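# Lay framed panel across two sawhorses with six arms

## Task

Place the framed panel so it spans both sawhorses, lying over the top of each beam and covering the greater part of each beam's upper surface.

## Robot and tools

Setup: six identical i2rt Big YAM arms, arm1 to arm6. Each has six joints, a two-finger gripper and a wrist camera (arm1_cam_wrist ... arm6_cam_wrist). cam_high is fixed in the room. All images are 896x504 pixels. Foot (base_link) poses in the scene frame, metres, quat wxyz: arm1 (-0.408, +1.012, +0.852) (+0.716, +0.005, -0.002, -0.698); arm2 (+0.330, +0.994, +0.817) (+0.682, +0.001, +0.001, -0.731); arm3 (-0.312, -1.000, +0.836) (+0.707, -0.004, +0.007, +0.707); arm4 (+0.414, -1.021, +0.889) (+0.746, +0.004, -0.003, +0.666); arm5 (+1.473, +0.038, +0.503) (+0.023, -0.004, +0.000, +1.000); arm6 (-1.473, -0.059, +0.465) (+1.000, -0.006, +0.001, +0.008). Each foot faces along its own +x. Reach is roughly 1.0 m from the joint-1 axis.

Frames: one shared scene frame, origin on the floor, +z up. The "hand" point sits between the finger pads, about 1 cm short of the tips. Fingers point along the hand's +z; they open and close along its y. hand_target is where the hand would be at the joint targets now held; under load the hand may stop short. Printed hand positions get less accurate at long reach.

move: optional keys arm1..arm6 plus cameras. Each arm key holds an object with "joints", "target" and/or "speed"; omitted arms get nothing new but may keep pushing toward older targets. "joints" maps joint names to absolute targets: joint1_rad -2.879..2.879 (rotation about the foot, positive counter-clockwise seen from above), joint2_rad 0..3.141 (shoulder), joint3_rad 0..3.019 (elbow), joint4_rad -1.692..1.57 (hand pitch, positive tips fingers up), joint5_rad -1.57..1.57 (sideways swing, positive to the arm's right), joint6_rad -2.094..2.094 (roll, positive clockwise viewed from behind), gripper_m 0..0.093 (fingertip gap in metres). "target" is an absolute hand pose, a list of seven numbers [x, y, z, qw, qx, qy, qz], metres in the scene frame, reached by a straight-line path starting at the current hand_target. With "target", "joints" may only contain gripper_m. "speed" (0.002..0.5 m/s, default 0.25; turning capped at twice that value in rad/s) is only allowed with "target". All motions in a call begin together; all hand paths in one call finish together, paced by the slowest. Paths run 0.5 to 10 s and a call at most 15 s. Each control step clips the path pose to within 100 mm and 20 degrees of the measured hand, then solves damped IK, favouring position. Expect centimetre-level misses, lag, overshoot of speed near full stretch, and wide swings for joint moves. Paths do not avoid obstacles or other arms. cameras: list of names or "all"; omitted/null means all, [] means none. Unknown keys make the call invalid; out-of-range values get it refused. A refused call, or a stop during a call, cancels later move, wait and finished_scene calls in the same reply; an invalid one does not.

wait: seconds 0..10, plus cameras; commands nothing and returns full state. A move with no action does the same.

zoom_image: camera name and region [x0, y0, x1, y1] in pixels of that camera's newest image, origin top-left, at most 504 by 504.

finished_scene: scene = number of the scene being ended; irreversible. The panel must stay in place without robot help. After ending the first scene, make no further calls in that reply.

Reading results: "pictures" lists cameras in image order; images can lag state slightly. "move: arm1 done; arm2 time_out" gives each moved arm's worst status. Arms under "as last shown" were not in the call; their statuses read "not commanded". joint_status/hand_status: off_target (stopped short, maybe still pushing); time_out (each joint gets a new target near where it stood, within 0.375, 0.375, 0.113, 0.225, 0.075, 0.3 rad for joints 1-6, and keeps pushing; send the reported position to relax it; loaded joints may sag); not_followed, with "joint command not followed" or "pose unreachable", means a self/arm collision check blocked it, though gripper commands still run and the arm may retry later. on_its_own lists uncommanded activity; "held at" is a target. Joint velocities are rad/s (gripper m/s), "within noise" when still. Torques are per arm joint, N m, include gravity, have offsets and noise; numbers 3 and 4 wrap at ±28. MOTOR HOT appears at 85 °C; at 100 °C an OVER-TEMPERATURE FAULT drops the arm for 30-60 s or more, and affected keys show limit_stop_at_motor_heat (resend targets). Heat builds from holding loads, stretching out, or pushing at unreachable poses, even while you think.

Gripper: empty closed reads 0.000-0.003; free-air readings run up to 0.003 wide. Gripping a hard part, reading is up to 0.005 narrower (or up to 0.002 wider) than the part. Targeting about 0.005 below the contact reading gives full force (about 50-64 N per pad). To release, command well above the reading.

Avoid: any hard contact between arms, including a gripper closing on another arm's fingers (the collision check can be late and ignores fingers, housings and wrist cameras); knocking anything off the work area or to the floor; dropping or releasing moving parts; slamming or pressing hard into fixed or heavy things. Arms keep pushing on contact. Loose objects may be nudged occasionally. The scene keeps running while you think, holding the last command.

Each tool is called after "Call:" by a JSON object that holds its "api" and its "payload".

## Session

Call:
{"api": "move", "payload": {"cameras": ["cam_high"]}}

Scene clock: 0.00 s.
Joint torques (N m): no reading
Heat: arm1: hottest joint2_rad 32 °C; arm2: hottest joint3_rad 31 °C; arm3: hottest joint1_rad 29 °C; arm4: hottest joint3_rad 30 °C; arm5: hottest joint1_rad 31 °C; arm6: hottest joint2_rad 30 °C.
Joint velocities: within noise
arm1.joint_positions: joint1_rad=+0.344 joint2_rad=+0.569 joint3_rad=+1.364 joint4_rad=-1.525 joint5_rad=-0.038 joint6_rad=+0.148 gripper_m=+0.09396
arm1.joint_status: not commanded
arm1.hand: x=-0.3377 y=+0.8338 z=+1.3515 quat_wxyz=(-0.364, -0.566, -0.716, +0.186) (m; scene frame)
arm1.hand_target: x=-0.3386 y=+0.8358 z=+1.3609 quat_wxyz=(-0.373, -0.563, -0.712, +0.191) (m; scene frame)
arm1.hand_status: not commanded
arm2.joint_positions: joint1_rad=-0.190 joint2_rad=+0.562 joint3_rad=+1.331 joint4_rad=-1.258 joint5_rad=+0.094 joint6_rad=+0.464 gripper_m=+0.09396
arm2.joint_status: not commanded
arm2.hand: x=+0.2552 y=+0.7745 z=+1.3556 quat_wxyz=(-0.373, -0.791, -0.331, +0.355) (m; scene frame)
arm2.hand_target: x=+0.2559 y=+0.7771 z=+1.3669 quat_wxyz=(-0.382, -0.785, -0.328, +0.362) (m; scene frame)
arm2.hand_status: not commanded
arm3.joint_positions: joint1_rad=-0.157 joint2_rad=+0.594 joint3_rad=+1.429 joint4_rad=-1.192 joint5_rad=+0.129 joint6_rad=-0.180 gripper_m=+0.09396
arm3.joint_status: not commanded
arm3.hand: x=-0.2493 y=-0.7633 z=+1.4275 quat_wxyz=(-0.489, +0.564, -0.603, -0.283) (m; scene frame)
arm3.hand_target: x=-0.2498 y=-0.7667 z=+1.4377 quat_wxyz=(-0.496, +0.558, -0.599, -0.289) (m; scene frame)
arm3.hand_status: not commanded
arm4.joint_positions: joint1_rad=+0.149 joint2_rad=+0.558 joint3_rad=+1.347 joint4_rad=-1.435 joint5_rad=-0.236 joint6_rad=-0.140 gripper_m=+0.09396
arm4.joint_status: not commanded
arm4.hand: x=+0.3668 y=-0.8273 z=+1.4035 quat_wxyz=(-0.261, +0.714, -0.529, -0.377) (m; scene frame)
arm4.hand_target: x=+0.3668 y=-0.8296 z=+1.4166 quat_wxyz=(-0.272, +0.710, -0.523, -0.386) (m; scene frame)
arm4.hand_status: not commanded
arm5.joint_positions: joint1_rad=+0.092 joint2_rad=+0.451 joint3_rad=+1.425 joint4_rad=-1.463 joint5_rad=+0.219 joint6_rad=+0.420 gripper_m=+0.09396
arm5.joint_status: not commanded
arm5.hand: x=+1.3263 y=+0.0695 z=+1.0598 quat_wxyz=(+0.026, +0.829, -0.214, -0.516) (m; scene frame)
arm5.hand_target: x=+1.3306 y=+0.0696 z=+1.0680 quat_wxyz=(+0.029, +0.823, -0.214, -0.525) (m; scene frame)
arm5.hand_status: not commanded
arm6.joint_positions: joint1_rad=-0.266 joint2_rad=+0.569 joint3_rad=+1.403 joint4_rad=-1.229 joint5_rad=+0.256 joint6_rad=-0.102 gripper_m=+0.09396
arm6.joint_status: not commanded
arm6.hand: x=-1.2702 y=-0.1502 z=+1.0468 quat_wxyz=(-0.523, -0.129, -0.817, +0.206) (m; scene frame)
arm6.hand_target: x=-1.2732 y=-0.1493 z=+1.0588 quat_wxyz=(-0.534, -0.129, -0.810, +0.207) (m; scene frame)
arm6.hand_status: not commanded
pictures: cam_high

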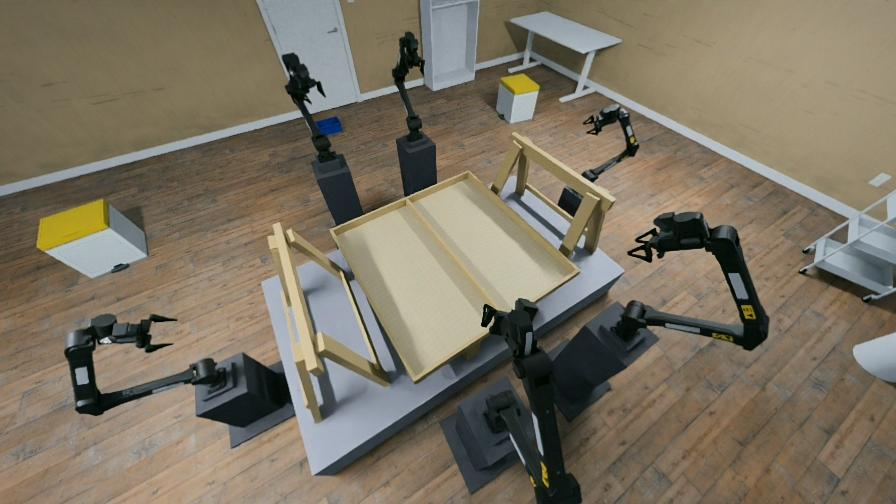

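Call:
{"api": "move", "payload": {"arm1": {"joints":{"joint1_rad":-0.032,"joint2_rad":1.46,"joint3_rad":1.35,"joint4_rad":-1.5,"joint5_rad":0.008,"joint6_rad":-1.61,"gripper_m":0.085}}, "arm2": {"joints":{"joint1_rad":0.12,"joint2_rad":1.35,"joint3_rad":1.3,"joint4_rad":-1.55,"joint5_rad":0.003,"joint6_rad":1.58,"gripper_m":0.085}}, "arm3": {"joints":{"joint1_rad":0.062,"joint2_rad":1.36,"joint3_rad":1.3,"joint4_rad":-1.51,"joint5_rad":0.008,"joint6_rad":1.6,"gripper_m":0.085}}, "arm4": {"joints":{"joint1_rad":0.113,"joint2_rad":1.53,"joint3_rad":1.3,"joint4_rad":-1.39,"joint5_rad":0.003,"joint6_rad":-1.605,"gripper_m":0.085}}, "arm5": {"joints":{"joint1_rad":0.25,"joint2_rad":0.85,"joint3_rad":0.9,"joint4_rad":-1.1,"joint5_rad":0.1,"joint6_rad":-1.36,"gripper_m":0.09}}, "arm6": {"joints":{"joint1_rad":0.2,"joint2_rad":0.85,"joint3_rad":0.9,"joint4_rad":-1.1,"joint5_rad":0.08,"joint6_rad":-1.37,"gripper_m":0.09}}, "cameras": []}}

Call:
{"api": "move", "payload": {"arm1": {"target":[-0.412,0.575,0.79,0,-0.0215,0.9997,0],"speed":0.2}, "arm2": {"target":[0.351,0.602,0.79,0,0.9997,0.0215,0],"speed":0.2}, "arm3": {"target":[-0.334,-0.600,0.79,0,-0.0215,0.9997,0],"speed":0.2}, "arm4": {"target":[0.412,-0.56,0.79,0,0.9997,0.0215,0],"speed":0.2}, "arm5": {"target":[1.15,0,0.62,0.153,-0.690,-0.690,0.153]}, "arm6": {"target":[-1.15,0,0.62,-0.153,0.690,-0.690,0.153]}}}

Scene clock: 2.83 s.
Joint torques (N m): arm1=[-0.15 -11.34 9.32 0.61 0.07 -0.14] | arm2=[-0.38 -6.71 8.53 -0.09 0.17 0.08] | arm3=[0.67 -11.52 8.77 0.25 -0.07 -0.01] | arm4=[0.44 -11.05 8.44 0.06 -0.04 -0.1] | arm5=[1.03 -3.6 12.31 1.81 -0.1 -0.01] | arm6=[2.43 -4.31 8.62 1.7 0.02 -0.14]
Heat: arm1: hottest joint2_rad 32 °C; arm2: hottest joint3_rad 31 °C; arm3: hottest joint1_rad 29 °C; arm4: hottest joint3_rad 30 °C; arm5: hottest joint1_rad 31 °C; arm6: hottest joint2_rad 30 °C.
move: arm1 done; arm2 done; arm3 done; arm4 done; arm5 done; arm6 done
Joint velocities: within noise
arm1.joint_positions: joint1_rad=-0.025 joint2_rad=+1.444 joint3_rad=+1.340 joint4_rad=-1.506 joint5_rad=+0.007 joint6_rad=-1.602 gripper_m=+0.08507
arm1.joint_status: all done
arm1.hand: x=-0.4117 y=+0.5999 z=+1.0781 quat_wxyz=(-0.002, +0.015, -1.000, -0.021) (m; scene frame)
arm1.hand_target: x=-0.4147 y=+0.5941 z=+1.0755 quat_wxyz=(-0.002, +0.016, -1.000, -0.021) (m; scene frame)
arm1.hand_status: not commanded
arm2.joint_positions: joint1_rad=+0.111 joint2_rad=+1.341 joint3_rad=+1.297 joint4_rad=-1.541 joint5_rad=+0.005 joint6_rad=+1.570 gripper_m=+0.08514
arm2.joint_status: all done
arm2.hand: x=+0.3451 y=+0.6140 z=+1.0659 quat_wxyz=(+0.008, -1.000, -0.022, +0.003) (m; scene frame)
arm2.hand_target: x=+0.3486 y=+0.6144 z=+1.0640 quat_wxyz=(+0.016, -1.000, -0.021, +0.002) (m; scene frame)
arm2.hand_status: not commanded
arm3.joint_positions: joint1_rad=+0.046 joint2_rad=+1.356 joint3_rad=+1.298 joint4_rad=-1.502 joint5_rad=+0.010 joint6_rad=+1.587 gripper_m=+0.08510
arm3.joint_status: all done
arm3.hand: x=-0.3261 y=-0.6047 z=+1.0748 quat_wxyz=(-0.002, +0.015, -1.000, +0.002) (m; scene frame)
arm3.hand_target: x=-0.3326 y=-0.6061 z=+1.0741 quat_wxyz=(-0.001, +0.016, -1.000, +0.007) (m; scene frame)
arm3.hand_status: not commanded
arm4.joint_positions: joint1_rad=+0.122 joint2_rad=+1.533 joint3_rad=+1.298 joint4_rad=-1.394 joint5_rad=+0.001 joint6_rad=-1.594 gripper_m=+0.08506
arm4.joint_status: all done
arm4.hand: x=+0.4108 y=-0.5904 z=+1.0676 quat_wxyz=(+0.025, +1.000, +0.016, +0.000) (m; scene frame)
arm4.hand_target: x=+0.4147 y=-0.5887 z=+1.0696 quat_wxyz=(+0.020, +1.000, +0.017, +0.001) (m; scene frame)
arm4.hand_status: not commanded
arm5.joint_positions: joint1_rad=+0.244 joint2_rad=+0.849 joint3_rad=+0.903 joint4_rad=-1.115 joint5_rad=+0.101 joint6_rad=-1.346 gripper_m=+0.09014
arm5.joint_status: all done
arm5.hand: x=+1.1492 y=-0.0082 z=+0.7647 quat_wxyz=(-0.175, +0.702, +0.666, -0.182) (m; scene frame)
arm5.hand_target: x=+1.1466 y=-0.0111 z=+0.7648 quat_wxyz=(-0.178, +0.695, +0.671, -0.186) (m; scene frame)
arm5.hand_status: not commanded
arm6.joint_positions: joint1_rad=+0.193 joint2_rad=+0.859 joint3_rad=+0.899 joint4_rad=-1.114 joint5_rad=+0.081 joint6_rad=-1.360 gripper_m=+0.09010
arm6.joint_status: all done
arm6.hand: x=-1.1512 y=-0.0028 z=+0.7231 quat_wxyz=(-0.181, +0.678, -0.692, +0.170) (m; scene frame)
arm6.hand_target: x=-1.1499 y=+0.0002 z=+0.7276 quat_wxyz=(-0.190, +0.682, -0.684, +0.175) (m; scene frame)
arm6.hand_status: not commanded
pictures: none
No camera images: "cameras" was empty.

Scene clock: 5.07 s.
Joint torques (N m): arm1=[-0.03 -12.81 6.05 0.95 0.11 -0.15] | arm2=[-0.21 -7.94 5.83 0.72 0.14 0.08] | arm3=[0.44 -13.16 5.71 0.92 -0.08 -0.14] | arm4=[0.85 -12.45 4.86 0.31 -0.11 -0.09] | arm5=[0.03 -3.37 10.74 1.66 -0.17 -0.03] | arm6=[2.49 -3.08 8.46 1.77 0.14 -0.1]
Heat: arm1: hottest joint2_rad 32 °C; arm2: hottest joint3_rad 31 °C; arm3: hottest joint1_rad 29 °C; arm4: hottest joint3_rad 30 °C; arm5: hottest joint1_rad 31 °C; arm6: hottest joint2_rad 30 °C.
move: arm1 done; arm2 done; arm3 done; arm4 done; arm5 done; arm6 done
Joint velocities: within noise
arm1.joint_positions: joint1_rad=-0.025 joint2_rad=+1.814 joint3_rad=+0.971 joint4_rad=-0.717 joint5_rad=+0.008 joint6_rad=-1.612 gripper_m=+0.08507
arm1.joint_status: not commanded
arm1.hand: x=-0.4091 y=+0.5767 z=+0.7991 quat_wxyz=(-0.001, +0.021, -1.000, +0.004) (m; scene frame)
arm1.hand_target: x=-0.4120 y=+0.5753 z=+0.7902 quat_wxyz=(+0.000, +0.022, -1.000, +0.000) (m; scene frame)
arm1.hand_status: done (0.010 m and 0.4 deg from the pose sent, 0.289 m and 2.6 deg at the start)
arm2.joint_positions: joint1_rad=+0.114 joint2_rad=+1.661 joint3_rad=+0.864 joint4_rad=-0.765 joint5_rad=+0.002 joint6_rad=+1.572 gripper_m=+0.08514
arm2.joint_status: not commanded
arm2.hand: x=+0.3469 y=+0.6015 z=+0.7965 quat_wxyz=(-0.004, -1.000, -0.022, +0.001) (m; scene frame)
arm2.hand_target: x=+0.3509 y=+0.6021 z=+0.7902 quat_wxyz=(+0.000, -1.000, -0.022, +0.000) (m; scene frame)
arm2.hand_status: done (0.008 m and 0.4 deg from the pose sent, 0.276 m and 1.0 deg at the start)
arm3.joint_positions: joint1_rad=+0.046 joint2_rad=+1.706 joint3_rad=+0.870 joint4_rad=-0.716 joint5_rad=+0.009 joint6_rad=+1.588 gripper_m=+0.08510
arm3.joint_status: not commanded
arm3.hand: x=-0.3283 y=-0.5995 z=+0.7949 quat_wxyz=(-0.001, +0.015, -1.000, -0.002) (m; scene frame)
arm3.hand_target: x=-0.3340 y=-0.6002 z=+0.7900 quat_wxyz=(+0.000, +0.022, -1.000, +0.000) (m; scene frame)
arm3.hand_status: done (0.008 m and 0.8 deg from the pose sent, 0.285 m and 0.9 deg at the start)
arm4.joint_positions: joint1_rad=+0.122 joint2_rad=+1.978 joint3_rad=+1.047 joint4_rad=-0.658 joint5_rad=+0.001 joint6_rad=-1.598 gripper_m=+0.08506
arm4.joint_status: not commanded
arm4.hand: x=+0.4103 y=-0.5622 z=+0.7899 quat_wxyz=(+0.004, +1.000, +0.018, +0.000) (m; scene frame)
arm4.hand_target: x=+0.4120 y=-0.5601 z=+0.7900 quat_wxyz=(+0.000, +1.000, +0.022, +0.000) (m; scene frame)
arm4.hand_status: done (0.003 m and 0.6 deg from the pose sent, 0.279 m and 2.9 deg at the start)
arm5.joint_positions: joint1_rad=+0.207 joint2_rad=+0.951 joint3_rad=+0.609 joint4_rad=-0.780 joint5_rad=+0.068 joint6_rad=-1.419 gripper_m=+0.09014
arm5.joint_status: not commanded
arm5.hand: x=+1.1498 y=-0.0020 z=+0.6274 quat_wxyz=(-0.155, +0.692, +0.687, -0.157) (m; scene frame)
arm5.hand_target: x=+1.1503 y=+0.0000 z=+0.6201 quat_wxyz=(-0.153, +0.690, +0.690, -0.153) (m; scene frame)
arm5.hand_status: done (0.008 m and 0.7 deg from the pose sent, 0.145 m and 5.2 deg at the start)
arm6.joint_positions: joint1_rad=+0.197 joint2_rad=+0.931 joint3_rad=+0.688 joint4_rad=-0.904 joint5_rad=+0.082 joint6_rad=-1.360 gripper_m=+0.09010
arm6.joint_status: not commanded
arm6.hand: x=-1.1547 y=-0.0033 z=+0.6209 quat_wxyz=(-0.150, +0.687, -0.695, +0.150) (m; scene frame)
arm6.hand_target: x=-1.1502 y=+0.0000 z=+0.6200 quat_wxyz=(-0.153, +0.690, -0.690, +0.153) (m; scene frame)
arm6.hand_status: done (0.006 m and 0.8 deg from the pose sent, 0.103 m and 3.9 deg at the start)
pictures: arm1_cam_wrist, arm2_cam_wrist, arm3_cam_wrist, arm4_cam_wrist, arm5_cam_wrist, arm6_cam_wrist, cam_high

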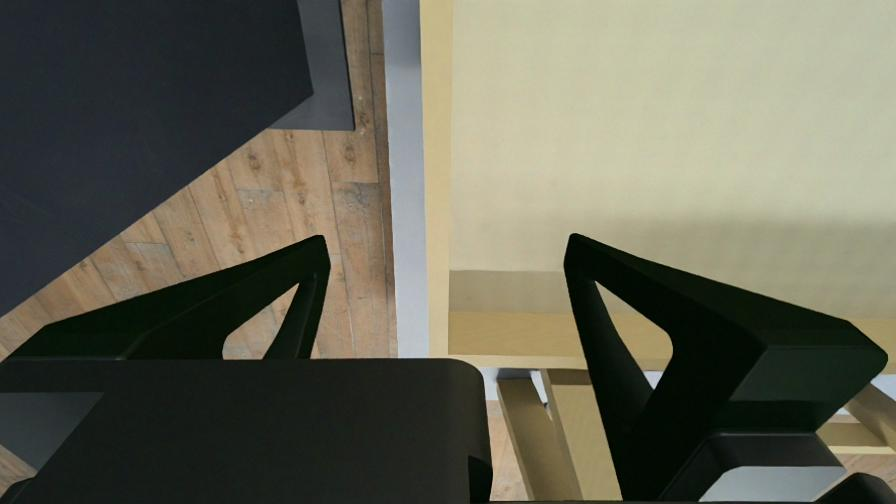

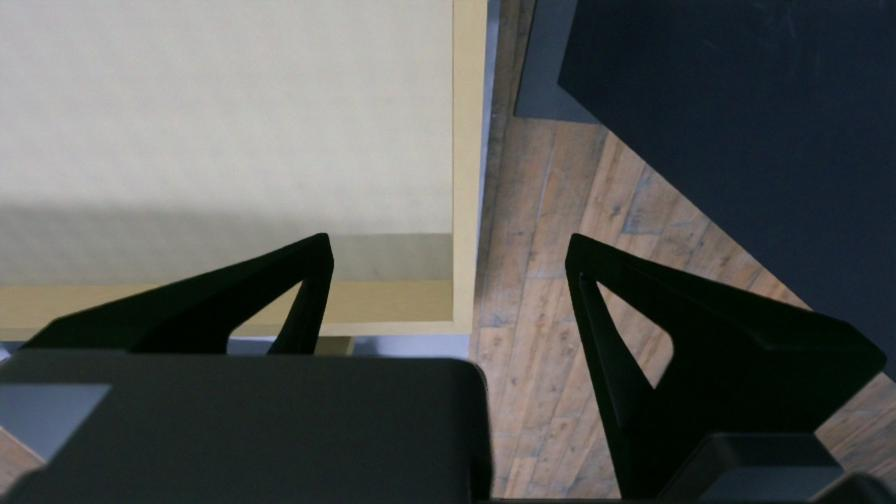

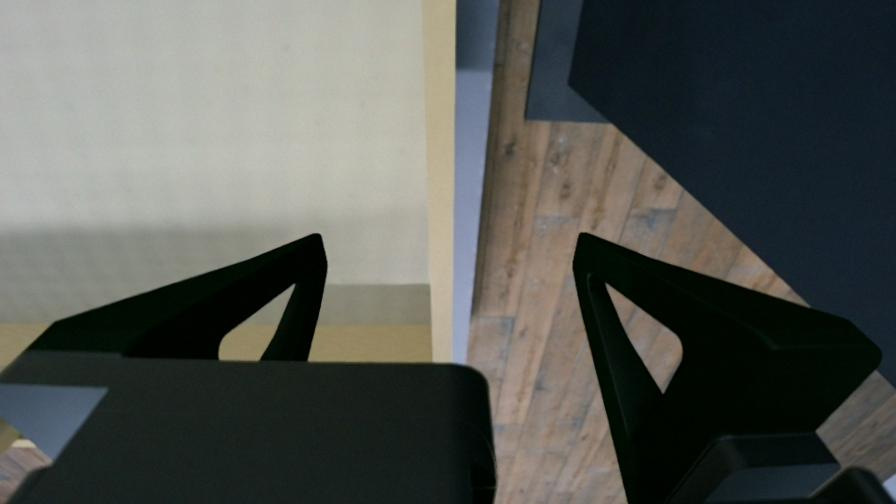

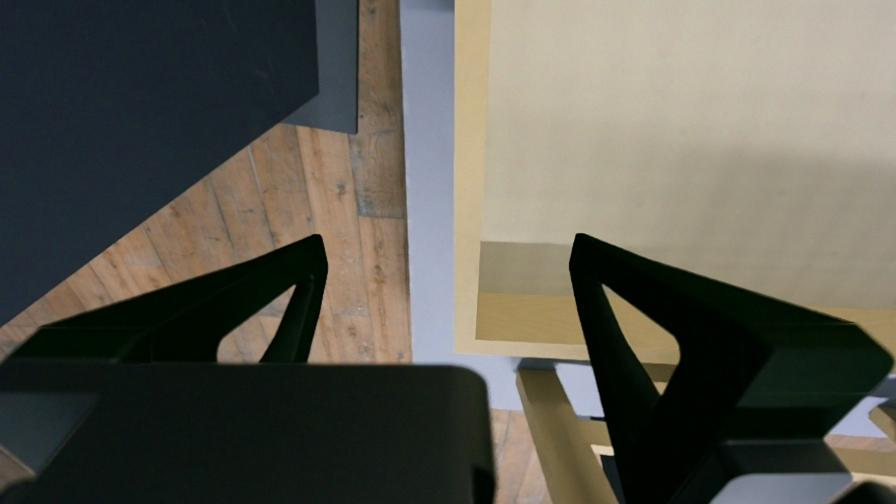

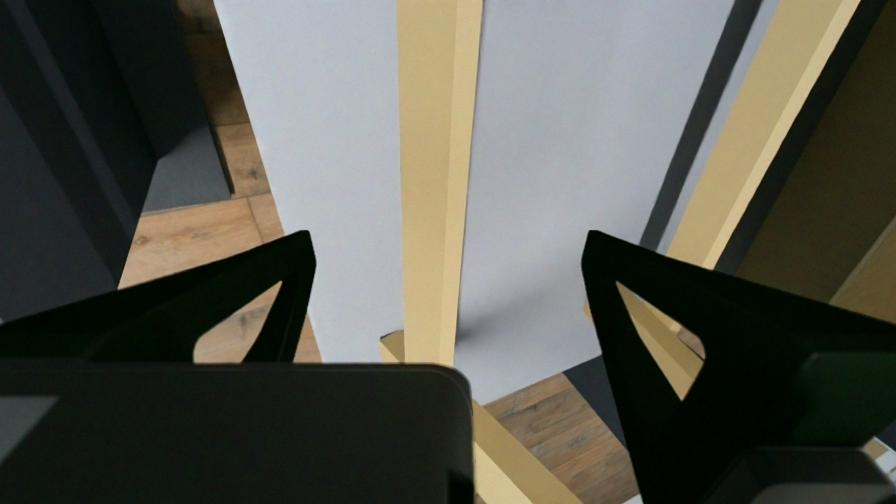

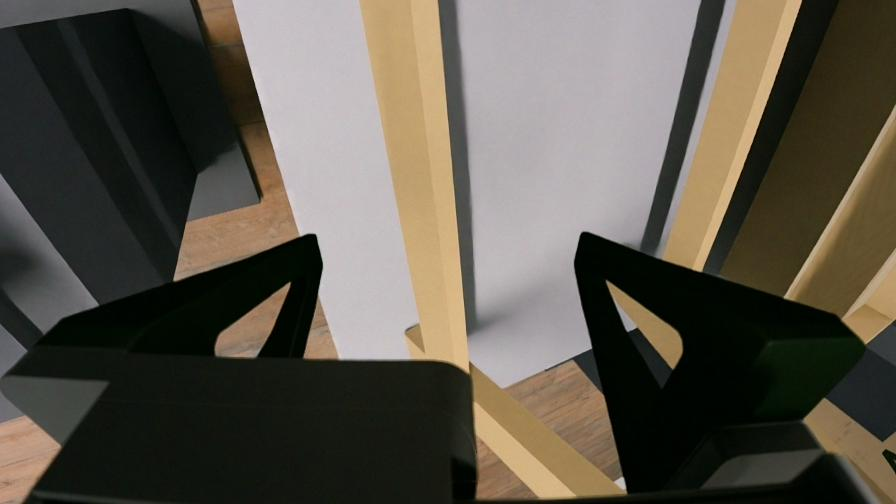

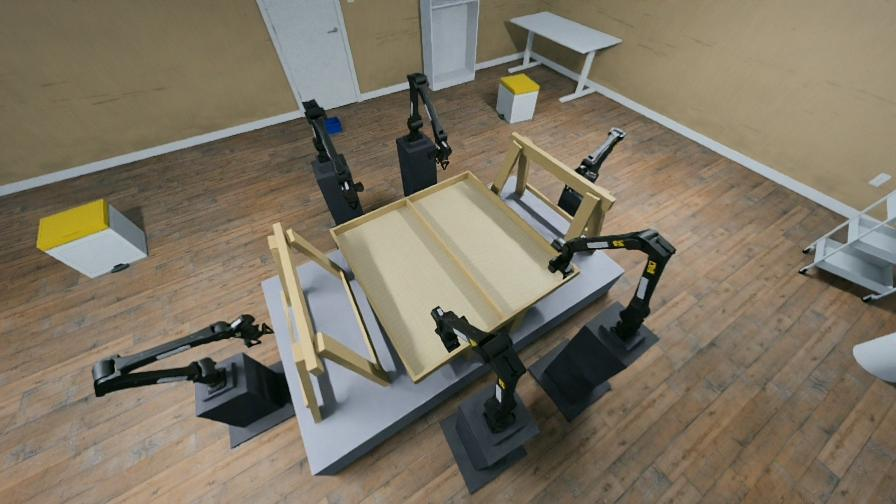

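Call:
{"api": "move", "payload": {"arm1": {"target":[-0.412,0.579,0.66,0,-0.0245,0.9997,0]}, "arm2": {"target":[0.351,0.614,0.66,0,0.9997,0.0245,0]}, "arm3": {"target":[-0.334,-0.591,0.66,0,-0.0245,0.9997,0]}, "arm4": {"target":[0.412,-0.532,0.66,0,0.9997,0.0245,0]}, "arm5": {"target":[1.138,0.12,0.55,0.153,-0.690,-0.690,0.153]}, "arm6": {"target":[-1.148,0.10,0.55,-0.153,0.690,-0.690,0.153]}}}

Scene clock: 8.10 s.
Joint torques (N m): arm1=[-0.26 -14.04 4.55 0.9 0.1 -0.15] | arm2=[-0.21 -8.94 3.96 0.66 0.14 0.04] | arm3=[0.26 -15.33 5.03 0.87 -0.08 -0.22] | arm4=[0.79 -14.04 5.38 0.23 -0.11 -0.1] | arm5=[0.09 -4.89 9.89 1.62 -0.31 -0.05] | arm6=[2.37 -5.66 8.28 1.68 0.25 0.06]
Heat: arm1: hottest joint2_rad 33 °C; arm2: hottest joint3_rad 31 °C; arm3: hottest joint1_rad 29 °C; arm4: hottest joint3_rad 30 °C; arm5: hottest joint1_rad 31 °C; arm6: hottest joint2_rad 30 °C.
move: arm1 off_target; arm2 done; arm3 off_target; arm4 off_target; arm5 done; arm6 done
Joint velocities: within noise
arm1.joint_positions: joint1_rad=-0.025 joint2_rad=+2.126 joint3_rad=+0.956 joint4_rad=-0.402 joint5_rad=+0.008 joint6_rad=-1.622 gripper_m=+0.08507
arm1.joint_status: not commanded
arm1.hand: x=-0.4078 y=+0.5853 z=+0.6676 quat_wxyz=(-0.001, +0.025, -1.000, -0.002) (m; scene frame)
arm1.hand_target: x=-0.4120 y=+0.5792 z=+0.6603 quat_wxyz=(+0.000, +0.025, -1.000, +0.000) (m; scene frame)
arm1.hand_status: off_target (0.011 m and 0.3 deg from the pose sent, 0.139 m and 0.6 deg at the start)
arm2.joint_positions: joint1_rad=+0.115 joint2_rad=+1.979 joint3_rad=+0.793 joint4_rad=-0.384 joint5_rad=+0.001 joint6_rad=+1.573 gripper_m=+0.08514
arm2.joint_status: not commanded
arm2.hand: x=+0.3467 y=+0.6164 z=+0.6652 quat_wxyz=(+0.000, -1.000, -0.022, +0.001) (m; scene frame)
arm2.hand_target: x=+0.3510 y=+0.6141 z=+0.6601 quat_wxyz=(+0.000, -1.000, -0.024, +0.000) (m; scene frame)
arm2.hand_status: done (0.007 m and 0.3 deg from the pose sent, 0.137 m and 0.5 deg at the start)
arm3.joint_positions: joint1_rad=+0.046 joint2_rad=+2.055 joint3_rad=+0.867 joint4_rad=-0.387 joint5_rad=+0.009 joint6_rad=+1.588 gripper_m=+0.08510
arm3.joint_status: not commanded
arm3.hand: x=-0.3289 y=-0.6028 z=+0.6613 quat_wxyz=(-0.002, +0.015, -1.000, +0.010) (m; scene frame)
arm3.hand_target: x=-0.3341 y=-0.5912 z=+0.6603 quat_wxyz=(+0.000, +0.025, -1.000, +0.000) (m; scene frame)
arm3.hand_status: off_target (0.013 m and 1.6 deg from the pose sent, 0.135 m and 1.2 deg at the start)
arm4.joint_positions: joint1_rad=+0.122 joint2_rad=+2.314 joint3_rad=+1.152 joint4_rad=-0.448 joint5_rad=+0.001 joint6_rad=-1.605 gripper_m=+0.08506
arm4.joint_status: not commanded
arm4.hand: x=+0.4100 y=-0.5490 z=+0.6581 quat_wxyz=(+0.015, +1.000, +0.021, +0.000) (m; scene frame)
arm4.hand_target: x=+0.4120 y=-0.5322 z=+0.6605 quat_wxyz=(+0.000, +1.000, +0.025, +0.000) (m; scene frame)
arm4.hand_status: off_target (0.017 m and 1.8 deg from the pose sent, 0.133 m and 0.9 deg at the start)
arm5.joint_positions: joint1_rad=-0.252 joint2_rad=+1.158 joint3_rad=+0.525 joint4_rad=-0.507 joint5_rad=-0.127 joint6_rad=-1.834 gripper_m=+0.09014
arm5.joint_status: not commanded
arm5.hand: x=+1.1387 y=+0.1180 z=+0.5545 quat_wxyz=(-0.154, +0.693, +0.688, -0.154) (m; scene frame)
arm5.hand_target: x=+1.1381 y=+0.1199 z=+0.5502 quat_wxyz=(-0.153, +0.690, +0.690, -0.153) (m; scene frame)
arm5.hand_status: done (0.005 m and 0.5 deg from the pose sent, 0.145 m and 0.7 deg at the start)
arm6.joint_positions: joint1_rad=+0.534 joint2_rad=+1.161 joint3_rad=+0.636 joint4_rad=-0.677 joint5_rad=+0.216 joint6_rad=-1.063 gripper_m=+0.09010
arm6.joint_status: not commanded
arm6.hand: x=-1.1539 y=+0.0937 z=+0.5483 quat_wxyz=(-0.145, +0.693, -0.690, +0.152) (m; scene frame)
arm6.hand_target: x=-1.1482 y=+0.1000 z=+0.5501 quat_wxyz=(-0.153, +0.690, -0.690, +0.153) (m; scene frame)
arm6.hand_status: done (0.009 m and 1.0 deg from the pose sent, 0.126 m and 0.8 deg at the start)
pictures: arm1_cam_wrist, arm2_cam_wrist, arm3_cam_wrist, arm4_cam_wrist, arm5_cam_wrist, arm6_cam_wrist, cam_high

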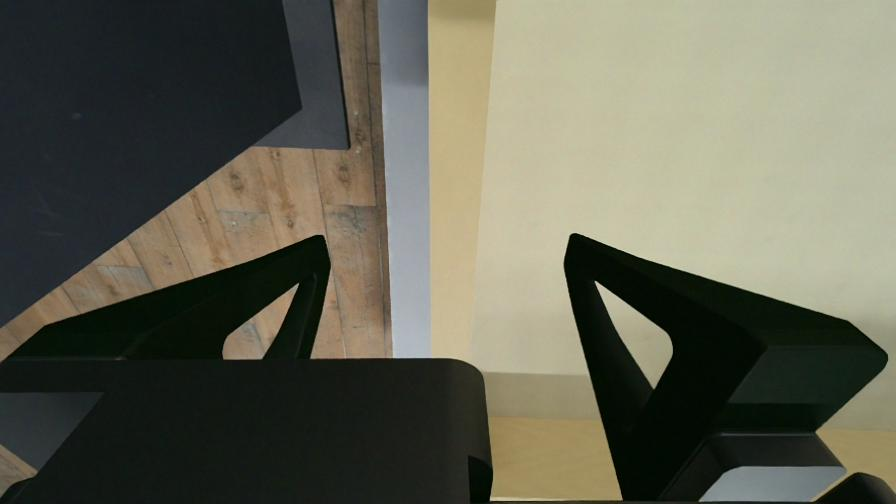

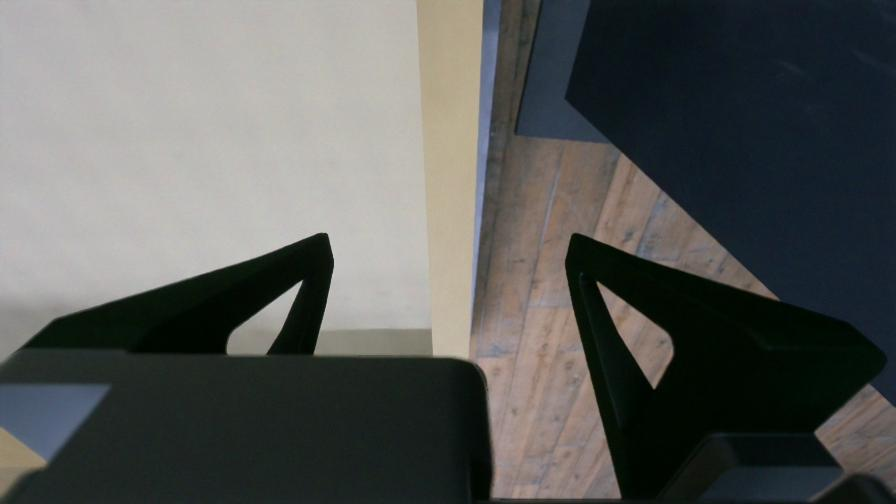

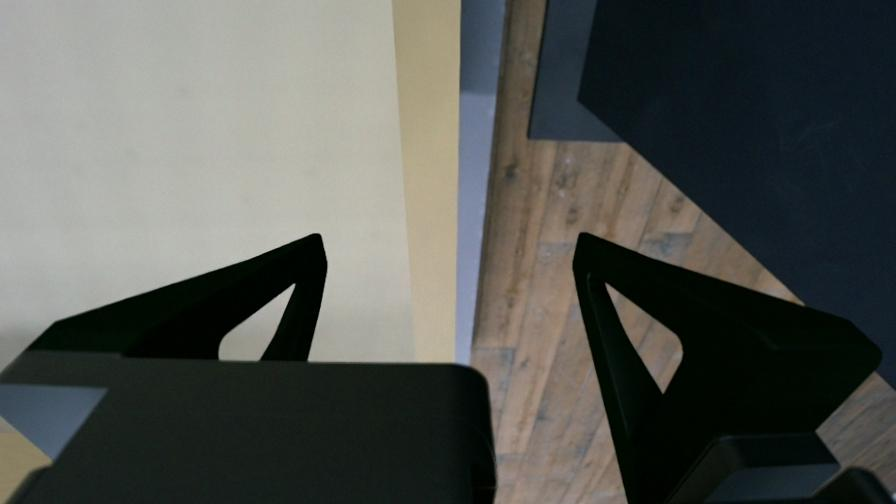

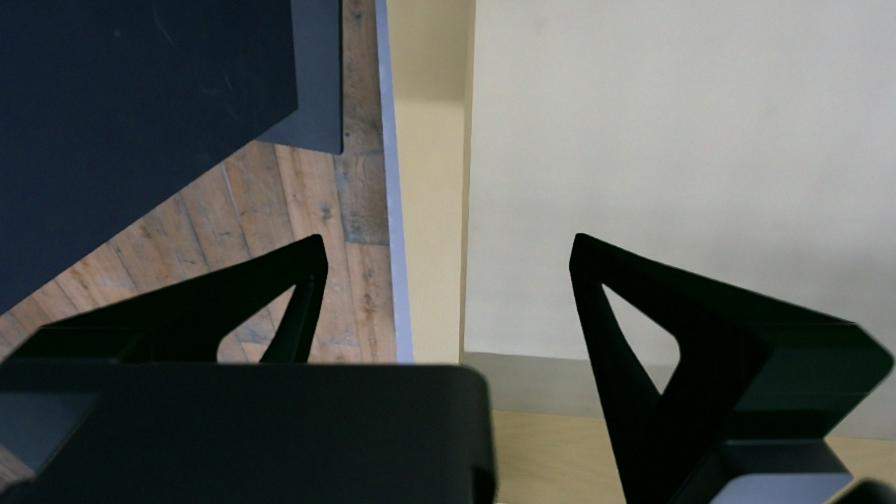

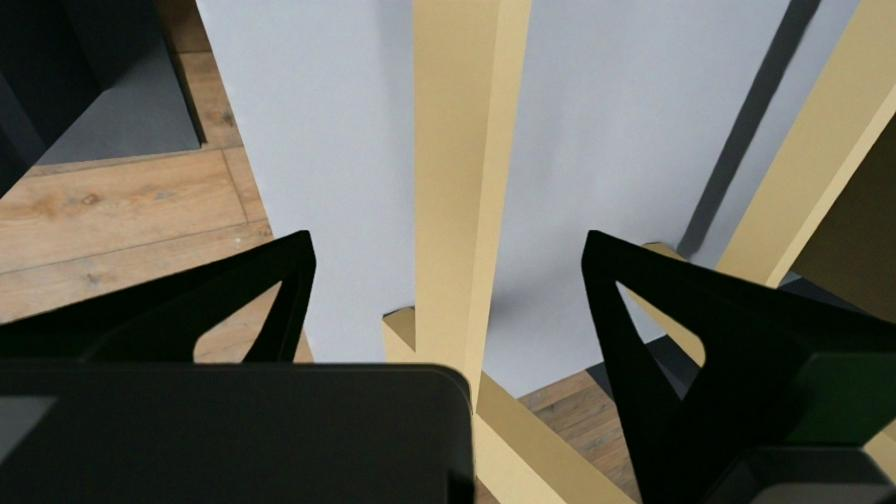

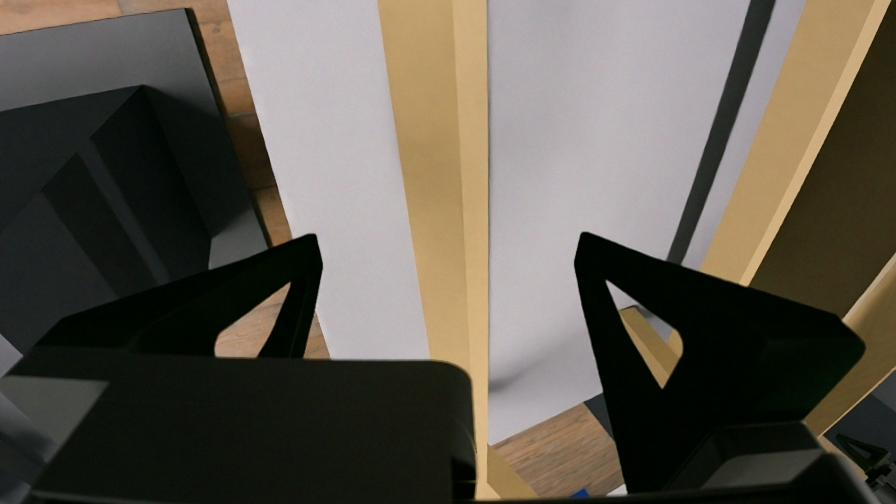

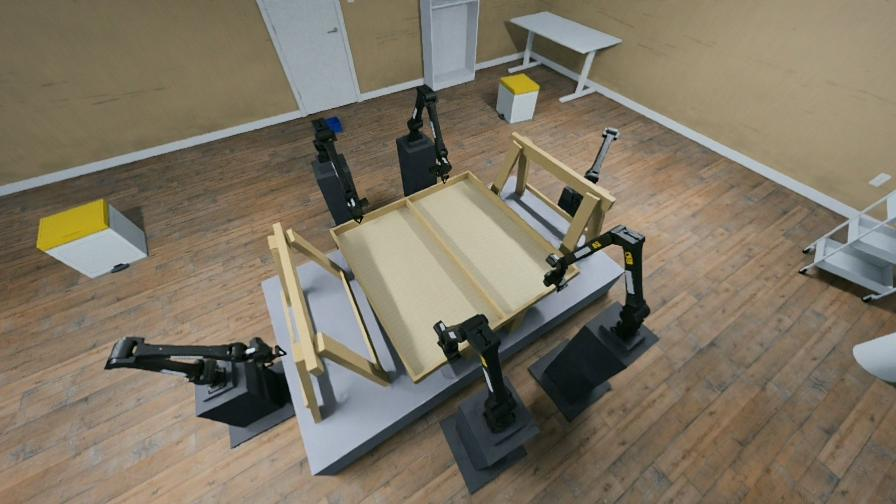

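Call:
{"api": "move", "payload": {"arm1": {"target":[-0.412,0.580,0.61,0,-0.0245,0.9997,0]}, "arm2": {"target":[0.351,0.614,0.61,0,0.9997,0.0245,0]}, "arm3": {"target":[-0.334,-0.586,0.61,0,-0.0245,0.9997,0]}, "arm4": {"target":[0.412,-0.538,0.615,0,0.9997,0.0245,0]}, "arm5": {"target":[1.092,0.12,0.463,0.153,-0.690,-0.690,0.153]}, "arm6": {"target":[-1.108,0.10,0.463,-0.153,0.690,-0.690,0.153]}, "cameras": []}}

Call:
{"api": "move", "payload": {"arm1": {"joints":{"gripper_m":0.01}}, "arm2": {"joints":{"gripper_m":0.01}}, "arm3": {"joints":{"gripper_m":0.01}}, "arm4": {"joints":{"gripper_m":0.01}}, "arm5": {"joints":{"gripper_m":0.03}}, "arm6": {"joints":{"gripper_m":0.03}}, "cameras": ["arm5_cam_wrist","arm6_cam_wrist"]}}

Call:
{"api": "move", "payload": {"arm1": {"target":[-0.412,0.580,0.70,0,-0.0245,0.9997,0],"speed":0.08}, "arm2": {"target":[0.351,0.614,0.70,0,0.9997,0.0245,0],"speed":0.08}, "arm3": {"target":[-0.334,-0.589,0.70,0,-0.0245,0.9997,0],"speed":0.08}, "arm4": {"target":[0.412,-0.542,0.70,0,0.9997,0.0245,0],"speed":0.08}, "cameras": []}}

Scene clock: 9.97 s.
Joint torques (N m): arm1=[-0.32 -14.45 3.52 0.92 0.1 -0.15] | arm2=[-0.26 -9.52 3.6 0.64 0.14 0.04] | arm3=[0.09 -15.97 4.01 0.88 -0.07 -0.24] | arm4=[0.79 -14.62 4.4 0.23 -0.11 -0.08] | arm5=[1.03 -8.18 8.68 1.58 -0.08 0.21] | arm6=[1.32 -8.47 6.97 1.69 0.07 -0.15]
Heat: arm1: hottest joint2_rad 33 °C; arm2: hottest joint3_rad 31 °C; arm3: hottest joint1_rad 29 °C; arm4: hottest joint3_rad 30 °C; arm5: hottest joint1_rad 31 °C; arm6: hottest joint2_rad 30 °C.
move: arm1 off_target; arm2 done; arm3 done; arm4 off_target; arm5 off_target; arm6 done
Joint velocities: within noise
arm1.joint_positions: joint1_rad=-0.026 joint2_rad=+2.256 joint3_rad=+0.993 joint4_rad=-0.303 joint5_rad=+0.008 joint6_rad=-1.623 gripper_m=+0.08507
arm1.joint_status: not commanded
arm1.hand: x=-0.4076 y=+0.5822 z=+0.6194 quat_wxyz=(-0.001, +0.025, -1.000, +0.000) (m; scene frame)
arm1.hand_target: x=-0.4120 y=+0.5802 z=+0.6103 quat_wxyz=(+0.000, +0.024, -1.000, +0.000) (m; scene frame)
arm1.hand_status: off_target (0.011 m and 0.2 deg from the pose sent, 0.058 m and 0.3 deg at the start)
arm2.joint_positions: joint1_rad=+0.115 joint2_rad=+2.127 joint3_rad=+0.810 joint4_rad=-0.262 joint5_rad=+0.001 joint6_rad=+1.573 gripper_m=+0.08514
arm2.joint_status: not commanded
arm2.hand: x=+0.3465 y=+0.6208 z=+0.6147 quat_wxyz=(+0.004, -1.000, -0.022, +0.001) (m; scene frame)
arm2.hand_target: x=+0.3510 y=+0.6141 z=+0.6102 quat_wxyz=(+0.000, -1.000, -0.024, +0.000) (m; scene frame)
arm2.hand_status: done (0.009 m and 0.6 deg from the pose sent, 0.055 m and 0.3 deg at the start)
arm3.joint_positions: joint1_rad=+0.046 joint2_rad=+2.196 joint3_rad=+0.918 joint4_rad=-0.290 joint5_rad=+0.009 joint6_rad=+1.588 gripper_m=+0.08510
arm3.joint_status: not commanded
arm3.hand: x=-0.3296 y=-0.5942 z=+0.6136 quat_wxyz=(-0.002, +0.015, -1.000, +0.006) (m; scene frame)
arm3.hand_target: x=-0.3341 y=-0.5861 z=+0.6102 quat_wxyz=(+0.000, +0.024, -1.000, +0.000) (m; scene frame)
arm3.hand_status: done (0.010 m and 1.4 deg from the pose sent, 0.054 m and 1.6 deg at the start)
arm4.joint_positions: joint1_rad=+0.122 joint2_rad=+2.423 joint3_rad=+1.179 joint4_rad=-0.367 joint5_rad=+0.001 joint6_rad=-1.605 gripper_m=+0.08506
arm4.joint_status: not commanded
arm4.hand: x=+0.4100 y=-0.5543 z=+0.6122 quat_wxyz=(+0.015, +1.000, +0.021, +0.000) (m; scene frame)
arm4.hand_target: x=+0.4120 y=-0.5382 z=+0.6154 quat_wxyz=(+0.000, +1.000, +0.024, +0.000) (m; scene frame)
arm4.hand_status: off_target (0.017 m and 1.8 deg from the pose sent, 0.044 m and 1.8 deg at the start)
arm5.joint_positions: joint1_rad=-0.221 joint2_rad=+1.532 joint3_rad=+0.525 joint4_rad=-0.147 joint5_rad=-0.114 joint6_rad=-1.820 gripper_m=+0.09014
arm5.joint_status: not commanded
arm5.hand: x=+1.1030 y=+0.1192 z=+0.4626 quat_wxyz=(-0.147, +0.689, +0.693, -0.149) (m; scene frame)
arm5.hand_target: x=+1.0922 y=+0.1199 z=+0.4633 quat_wxyz=(-0.153, +0.690, +0.690, -0.153) (m; scene frame)
arm5.hand_status: off_target (0.011 m and 0.9 deg from the pose sent, 0.103 m and 0.5 deg at the start)
arm6.joint_positions: joint1_rad=+0.487 joint2_rad=+1.456 joint3_rad=+0.603 joint4_rad=-0.341 joint5_rad=+0.197 joint6_rad=-1.101 gripper_m=+0.09010
arm6.joint_status: not commanded
arm6.hand: x=-1.1177 y=+0.0975 z=+0.4617 quat_wxyz=(-0.145, +0.691, -0.692, +0.150) (m; scene frame)
arm6.hand_target: x=-1.1083 y=+0.0998 z=+0.4631 quat_wxyz=(-0.153, +0.690, -0.690, +0.153) (m; scene frame)
arm6.hand_status: done (0.010 m and 1.0 deg from the pose sent, 0.097 m and 1.0 deg at the start)
pictures: none
No camera images: "cameras" was empty.

Scene clock: 10.80 s.
Joint torques (N m): arm1=[-0.26 -14.45 3.52 0.91 0.11 -0.22] | arm2=[-0.26 -9.58 3.38 0.47 0.15 0.07] | arm3=[0.09 -15.97 4.07 1.03 -0.06 -0.23] | arm4=[0.73 -14.51 4.46 0.06 -0.1 -0.08] | arm5=[0.62 -8.35 7.27 0.73 0.07 0.21] | arm6=[1.49 -8.53 6.93 0.9 0.01 -0.12]
Heat: arm1: hottest joint2_rad 33 °C; arm2: hottest joint3_rad 31 °C; arm3: hottest joint1_rad 29 °C; arm4: hottest joint3_rad 30 °C; arm5: hottest joint1_rad 31 °C; arm6: hottest joint2_rad 30 °C.
move: arm1 off_target; arm2 off_target; arm3 off_target; arm4 off_target; arm5 done; arm6 done
Joint velocities: within noise
arm1.joint_positions: joint1_rad=-0.027 joint2_rad=+2.256 joint3_rad=+0.993 joint4_rad=-0.303 joint5_rad=+0.008 joint6_rad=-1.615 gripper_m=+0.01736
arm1.joint_status: gripper_m off_target (ended at +0.01739, target +0.01000)
arm1.hand: x=-0.4079 y=+0.5822 z=+0.6194 quat_wxyz=(-0.001, +0.021, -1.000, +0.000) (m; scene frame)
arm1.hand_target: x=-0.4120 y=+0.5802 z=+0.6103 quat_wxyz=(+0.000, +0.024, -1.000, +0.000) (m; scene frame)
arm1.hand_status: not commanded
arm2.joint_positions: joint1_rad=+0.115 joint2_rad=+2.127 joint3_rad=+0.814 joint4_rad=-0.257 joint5_rad=+0.001 joint6_rad=+1.569 gripper_m=+0.01783
arm2.joint_status: gripper_m off_target (ended at +0.01786, target +0.01000)
arm2.hand: x=+0.3470 y=+0.6178 z=+0.6150 quat_wxyz=(+0.001, -1.000, -0.024, +0.001) (m; scene frame)
arm2.hand_target: x=+0.3510 y=+0.6142 z=+0.6102 quat_wxyz=(+0.000, -1.000, -0.024, +0.000) (m; scene frame)
arm2.hand_status: not commanded
arm3.joint_positions: joint1_rad=+0.046 joint2_rad=+2.197 joint3_rad=+0.916 joint4_rad=-0.294 joint5_rad=+0.009 joint6_rad=+1.588 gripper_m=+0.01804
arm3.joint_status: gripper_m off_target (ended at +0.01806, target +0.01000)
arm3.hand: x=-0.3296 y=-0.5966 z=+0.6130 quat_wxyz=(-0.002, +0.015, -1.000, +0.010) (m; scene frame)
arm3.hand_target: x=-0.3341 y=-0.5863 z=+0.6101 quat_wxyz=(+0.000, +0.024, -1.000, +0.000) (m; scene frame)
arm3.hand_status: not commanded
arm4.joint_positions: joint1_rad=+0.122 joint2_rad=+2.423 joint3_rad=+1.178 joint4_rad=-0.364 joint5_rad=+0.001 joint6_rad=-1.606 gripper_m=+0.02013
arm4.joint_status: gripper_m off_target (ended at +0.02016, target +0.01000)
arm4.hand: x=+0.4100 y=-0.5542 z=+0.6121 quat_wxyz=(+0.014, +1.000, +0.022, +0.000) (m; scene frame)
arm4.hand_target: x=+0.4120 y=-0.5383 z=+0.6154 quat_wxyz=(+0.000, +1.000, +0.025, +0.000) (m; scene frame)
arm4.hand_status: not commanded
arm5.joint_positions: joint1_rad=-0.216 joint2_rad=+1.532 joint3_rad=+0.544 joint4_rad=-0.120 joint5_rad=-0.118 joint6_rad=-1.820 gripper_m=+0.03020
arm5.joint_status: all done
arm5.hand: x=+1.0864 y=+0.1210 z=+0.4714 quat_wxyz=(-0.166, +0.683, +0.693, -0.162) (m; scene frame)
arm5.hand_target: x=+1.0922 y=+0.1200 z=+0.4633 quat_wxyz=(-0.153, +0.690, +0.690, -0.153) (m; scene frame)
arm5.hand_status: not commanded
arm6.joint_positions: joint1_rad=+0.484 joint2_rad=+1.456 joint3_rad=+0.604 joint4_rad=-0.320 joint5_rad=+0.198 joint6_rad=-1.103 gripper_m=+0.03015
arm6.joint_status: all done
arm6.hand: x=-1.1126 y=+0.0988 z=+0.4639 quat_wxyz=(-0.155, +0.688, -0.692, +0.154) (m; scene frame)
arm6.hand_target: x=-1.1082 y=+0.0999 z=+0.4632 quat_wxyz=(-0.153, +0.690, -0.690, +0.153) (m; scene frame)
arm6.hand_status: not commanded
pictures: arm5_cam_wrist, arm6_cam_wrist

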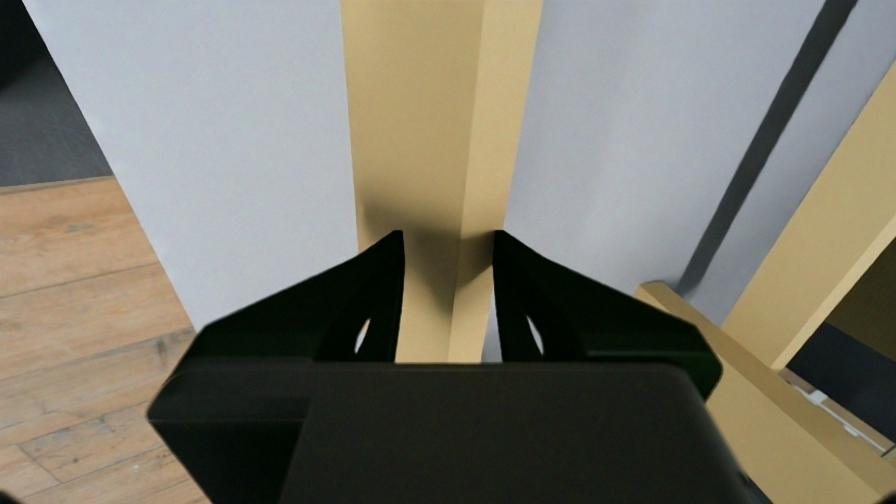

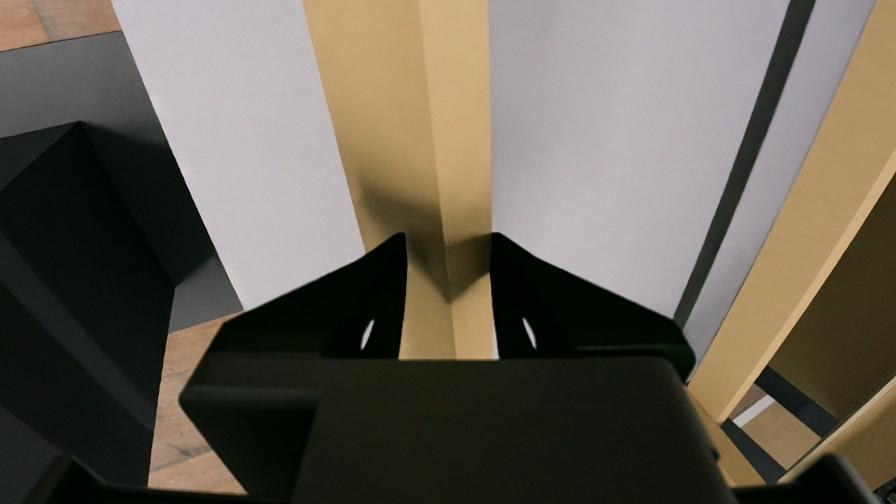

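Scene clock: 12.57 s.
Joint torques (N m): arm1=[0.03 -23.3 2.32 -2.11 0.25 -0.2] | arm2=[-0.32 -18.37 2.8 -2.56 0.12 0.1] | arm3=[0.21 -26.17 2.04 -2.56 -0.18 -0.22] | arm4=[0.79 -21.71 2.29 -2.59 -0.22 -0.08] | arm5=[0.62 -8.41 7.3 0.72 0.07 0.2] | arm6=[1.55 -8.53 6.97 0.88 0 -0.12]
Heat: arm1: hottest joint2_rad 33 °C; arm2: hottest joint3_rad 31 °C; arm3: hottest joint2_rad 30 °C; arm4: hottest joint3_rad 30 °C; arm5: hottest joint1_rad 31 °C; arm6: hottest joint2_rad 30 °C.
move: arm1 off_target; arm2 off_target; arm3 off_target; arm4 off_target
Joint velocities: within noise
arm1.joint_positions: joint1_rad=-0.027 joint2_rad=+2.152 joint3_rad=+0.964 joint4_rad=-0.397 joint5_rad=+0.004 joint6_rad=-1.615 gripper_m=+0.01736
arm1.joint_status: not commanded
arm1.hand: x=-0.4080 y=+0.5872 z=+0.6582 quat_wxyz=(-0.003, +0.021, -1.000, -0.009) (m; scene frame)
arm1.hand_target: x=-0.4118 y=+0.5805 z=+0.6959 quat_wxyz=(+0.000, +0.024, -1.000, +0.000) (m; scene frame)
arm1.hand_status: off_target (0.043 m and 1.2 deg from the pose sent, 0.081 m and 0.4 deg at the start)
arm2.joint_positions: joint1_rad=+0.115 joint2_rad=+2.000 joint3_rad=+0.797 joint4_rad=-0.391 joint5_rad=+0.002 joint6_rad=+1.566 gripper_m=+0.01783
arm2.joint_status: not commanded
arm2.hand: x=+0.3467 y=+0.6216 z=+0.6584 quat_wxyz=(+0.012, -1.000, -0.026, +0.001) (m; scene frame)
arm2.hand_target: x=+0.3507 y=+0.6144 z=+0.6952 quat_wxyz=(-0.001, -1.000, -0.025, +0.000) (m; scene frame)
arm2.hand_status: off_target (0.042 m and 1.4 deg from the pose sent, 0.085 m and 0.1 deg at the start)
arm3.joint_positions: joint1_rad=+0.046 joint2_rad=+2.091 joint3_rad=+0.896 joint4_rad=-0.385 joint5_rad=+0.011 joint6_rad=+1.588 gripper_m=+0.01804
arm3.joint_status: not commanded
arm3.hand: x=-0.3289 y=-0.5963 z=+0.6516 quat_wxyz=(-0.003, +0.015, -1.000, +0.012) (m; scene frame)
arm3.hand_target: x=-0.3338 y=-0.5895 z=+0.6941 quat_wxyz=(+0.000, +0.024, -1.000, -0.001) (m; scene frame)
arm3.hand_status: off_target (0.049 m and 1.9 deg from the pose sent, 0.087 m and 1.6 deg at the start)
arm4.joint_positions: joint1_rad=+0.122 joint2_rad=+2.311 joint3_rad=+1.131 joint4_rad=-0.419 joint5_rad=+0.004 joint6_rad=-1.605 gripper_m=+0.01984
arm4.joint_status: not commanded
arm4.hand: x=+0.4106 y=-0.5531 z=+0.6561 quat_wxyz=(+0.010, +1.000, +0.022, +0.002) (m; scene frame)
arm4.hand_target: x=+0.4120 y=-0.5424 z=+0.6963 quat_wxyz=(+0.000, +1.000, +0.024, +0.000) (m; scene frame)
arm4.hand_status: off_target (0.045 m and 1.2 deg from the pose sent, 0.089 m and 1.7 deg at the start)
arm5, arm6: as last shown
arm5.joint_positions: joint1_rad=-0.216 joint2_rad=+1.532 joint3_rad=+0.544 joint4_rad=-0.120 joint5_rad=-0.118 joint6_rad=-1.820 gripper_m=+0.03017
arm6.joint_positions: joint1_rad=+0.484 joint2_rad=+1.456 joint3_rad=+0.604 joint4_rad=-0.320 joint5_rad=+0.198 joint6_rad=-1.103 gripper_m=+0.03013
arm6.hand: x=-1.1126 y=+0.0988 z=+0.4639 quat_wxyz=(-0.155, +0.689, -0.691, +0.154) (m; scene frame)
pictures: none
No camera images: "cameras" was empty.

Call:
{"api": "move", "payload": {"arm1": {"target":[-0.412,0.583,1.13,0,-0.0245,0.9997,0],"speed":0.15}, "arm2": {"target":[0.351,0.617,1.13,0,0.9997,0.0245,0],"speed":0.15}, "arm3": {"target":[-0.334,-0.592,1.13,0,-0.0245,0.9997,0],"speed":0.15}, "arm4": {"target":[0.412,-0.547,1.13,0,0.9997,0.0245,0],"speed":0.15}, "arm5": {"target":[0.93,0.12,0.463,0.153,-0.690,-0.690,0.153],"speed":0.1}, "arm6": {"target":[-0.93,0.10,0.463,-0.153,0.690,-0.690,0.153],"speed":0.1}, "cameras": ["cam_high"]}}

Scene clock: 17.70 s.
Joint torques (N m): arm1=[0.73 -20.31 17.96 -3.23 0.32 -0.12] | arm2=[-0.5 -14.15 19.06 -3.49 -0.28 0.14] | arm3=[0.5 -22.01 18.85 -4.15 -0.22 -0.17] | arm4=[1.2 -17.96 18.21 -3.93 -0.38 -0.07] | arm5=[2.9 -9.11 16.94 2.92 -1.07 0.38] | arm6=[-2.14 -10.23 13.46 2.62 1.52 -0.43]
Heat: arm1: hottest joint2_rad 33 °C; arm2: hottest joint3_rad 32 °C; arm3: hottest joint2_rad 30 °C; arm4: hottest joint3_rad 32 °C; arm5: hottest joint3_rad 32 °C; arm6: hottest joint2_rad 30 °C.
move: arm1 off_target; arm2 off_target; arm3 off_target; arm4 off_target; arm5 off_target; arm6 off_target
Joint velocities: within noise
arm1.joint_positions: joint1_rad=-0.027 joint2_rad=+1.523 joint3_rad=+1.315 joint4_rad=-1.485 joint5_rad=+0.002 joint6_rad=-1.614 gripper_m=+0.01925
arm1.joint_status: not commanded
arm1.hand: x=-0.4114 y=+0.5967 z=+1.0379 quat_wxyz=(-0.006, +0.021, -0.998, -0.063) (m; scene frame)
arm1.hand_target: x=-0.4119 y=+0.5908 z=+1.1236 quat_wxyz=(+0.000, +0.024, -1.000, +0.002) (m; scene frame)
arm1.hand_status: off_target (0.093 m and 7.2 deg from the pose sent, 0.472 m and 1.1 deg at the start; pose on its path clipped on 68 of 145 steps)
arm2.joint_positions: joint1_rad=+0.115 joint2_rad=+1.388 joint3_rad=+1.271 joint4_rad=-1.579 joint5_rad=+0.011 joint6_rad=+1.559 gripper_m=+0.01969
arm2.joint_status: not commanded
arm2.hand: x=+0.3450 y=+0.6257 z=+1.0407 quat_wxyz=(+0.063, -0.998, -0.030, +0.007) (m; scene frame)
arm2.hand_target: x=+0.3499 y=+0.6247 z=+1.1228 quat_wxyz=(-0.002, -1.000, -0.025, -0.001) (m; scene frame)
arm2.hand_status: off_target (0.090 m and 7.3 deg from the pose sent, 0.472 m and 1.4 deg at the start; pose on its path clipped on 56 of 145 steps)
arm3.joint_positions: joint1_rad=+0.046 joint2_rad=+1.468 joint3_rad=+1.301 joint4_rad=-1.505 joint5_rad=+0.012 joint6_rad=+1.587 gripper_m=+0.01914
arm3.joint_status: not commanded
arm3.hand: x=-0.3265 y=-0.5946 z=+1.0340 quat_wxyz=(-0.005, +0.015, -0.998, +0.057) (m; scene frame)
arm3.hand_target: x=-0.3327 y=-0.5988 z=+1.1214 quat_wxyz=(+0.000, +0.025, -1.000, -0.002) (m; scene frame)
arm3.hand_status: off_target (0.096 m and 6.7 deg from the pose sent, 0.478 m and 1.9 deg at the start; pose on its path clipped on 77 of 145 steps)
arm4.joint_positions: joint1_rad=+0.119 joint2_rad=+1.645 joint3_rad=+1.370 joint4_rad=-1.408 joint5_rad=+0.009 joint6_rad=-1.606 gripper_m=+0.02250
arm4.joint_status: not commanded
arm4.hand: x=+0.4130 y=-0.5650 z=+1.0459 quat_wxyz=(+0.052, +0.998, +0.021, +0.003) (m; scene frame)
arm4.hand_target: x=+0.4121 y=-0.5536 z=+1.1257 quat_wxyz=(-0.003, +1.000, +0.025, +0.000) (m; scene frame)
arm4.hand_status: off_target (0.086 m and 6.0 deg from the pose sent, 0.474 m and 1.1 deg at the start; pose on its path clipped on 44 of 145 steps)
arm5.joint_positions: joint1_rad=-0.158 joint2_rad=+1.761 joint3_rad=+0.882 joint4_rad=-0.342 joint5_rad=-0.057 joint6_rad=-1.762 gripper_m=+0.03015
arm5.joint_status: not commanded
arm5.hand: x=+0.9931 y=+0.1280 z=+0.4614 quat_wxyz=(-0.126, +0.698, +0.695, -0.117) (m; scene frame)
arm5.hand_target: x=+0.9370 y=+0.1183 z=+0.4680 quat_wxyz=(-0.152, +0.690, +0.691, -0.154) (m; scene frame)
arm5.hand_status: off_target (0.064 m and 5.3 deg from the pose sent, 0.157 m and 2.0 deg at the start)
arm6.joint_positions: joint1_rad=+0.363 joint2_rad=+1.740 joint3_rad=+0.980 joint4_rad=-0.463 joint5_rad=+0.096 joint6_rad=-1.233 gripper_m=+0.03011
arm6.joint_status: not commanded
arm6.hand: x=-0.9902 y=+0.1150 z=+0.4584 quat_wxyz=(-0.133, +0.705, -0.687, +0.117) (m; scene frame)
arm6.hand_target: x=-0.9364 y=+0.0972 z=+0.4665 quat_wxyz=(-0.152, +0.690, -0.691, +0.154) (m; scene frame)
arm6.hand_status: off_target (0.062 m and 5.0 deg from the pose sent, 0.183 m and 0.3 deg at the start)
pictures: cam_high

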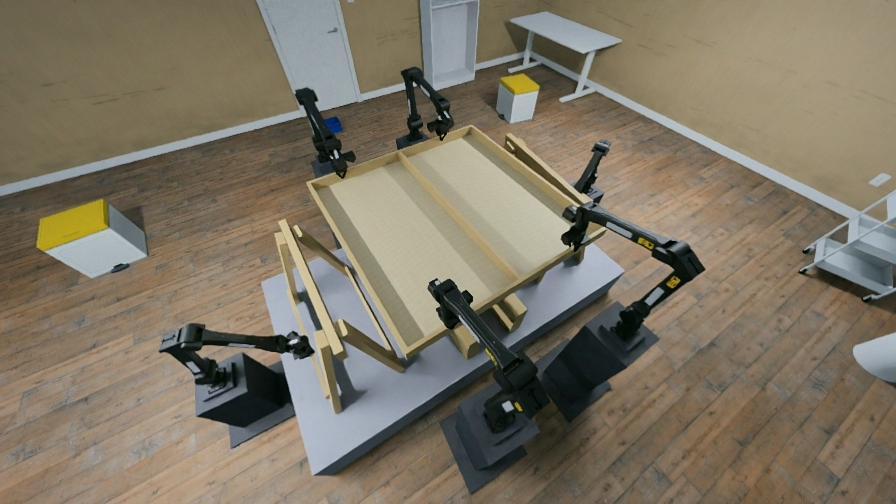

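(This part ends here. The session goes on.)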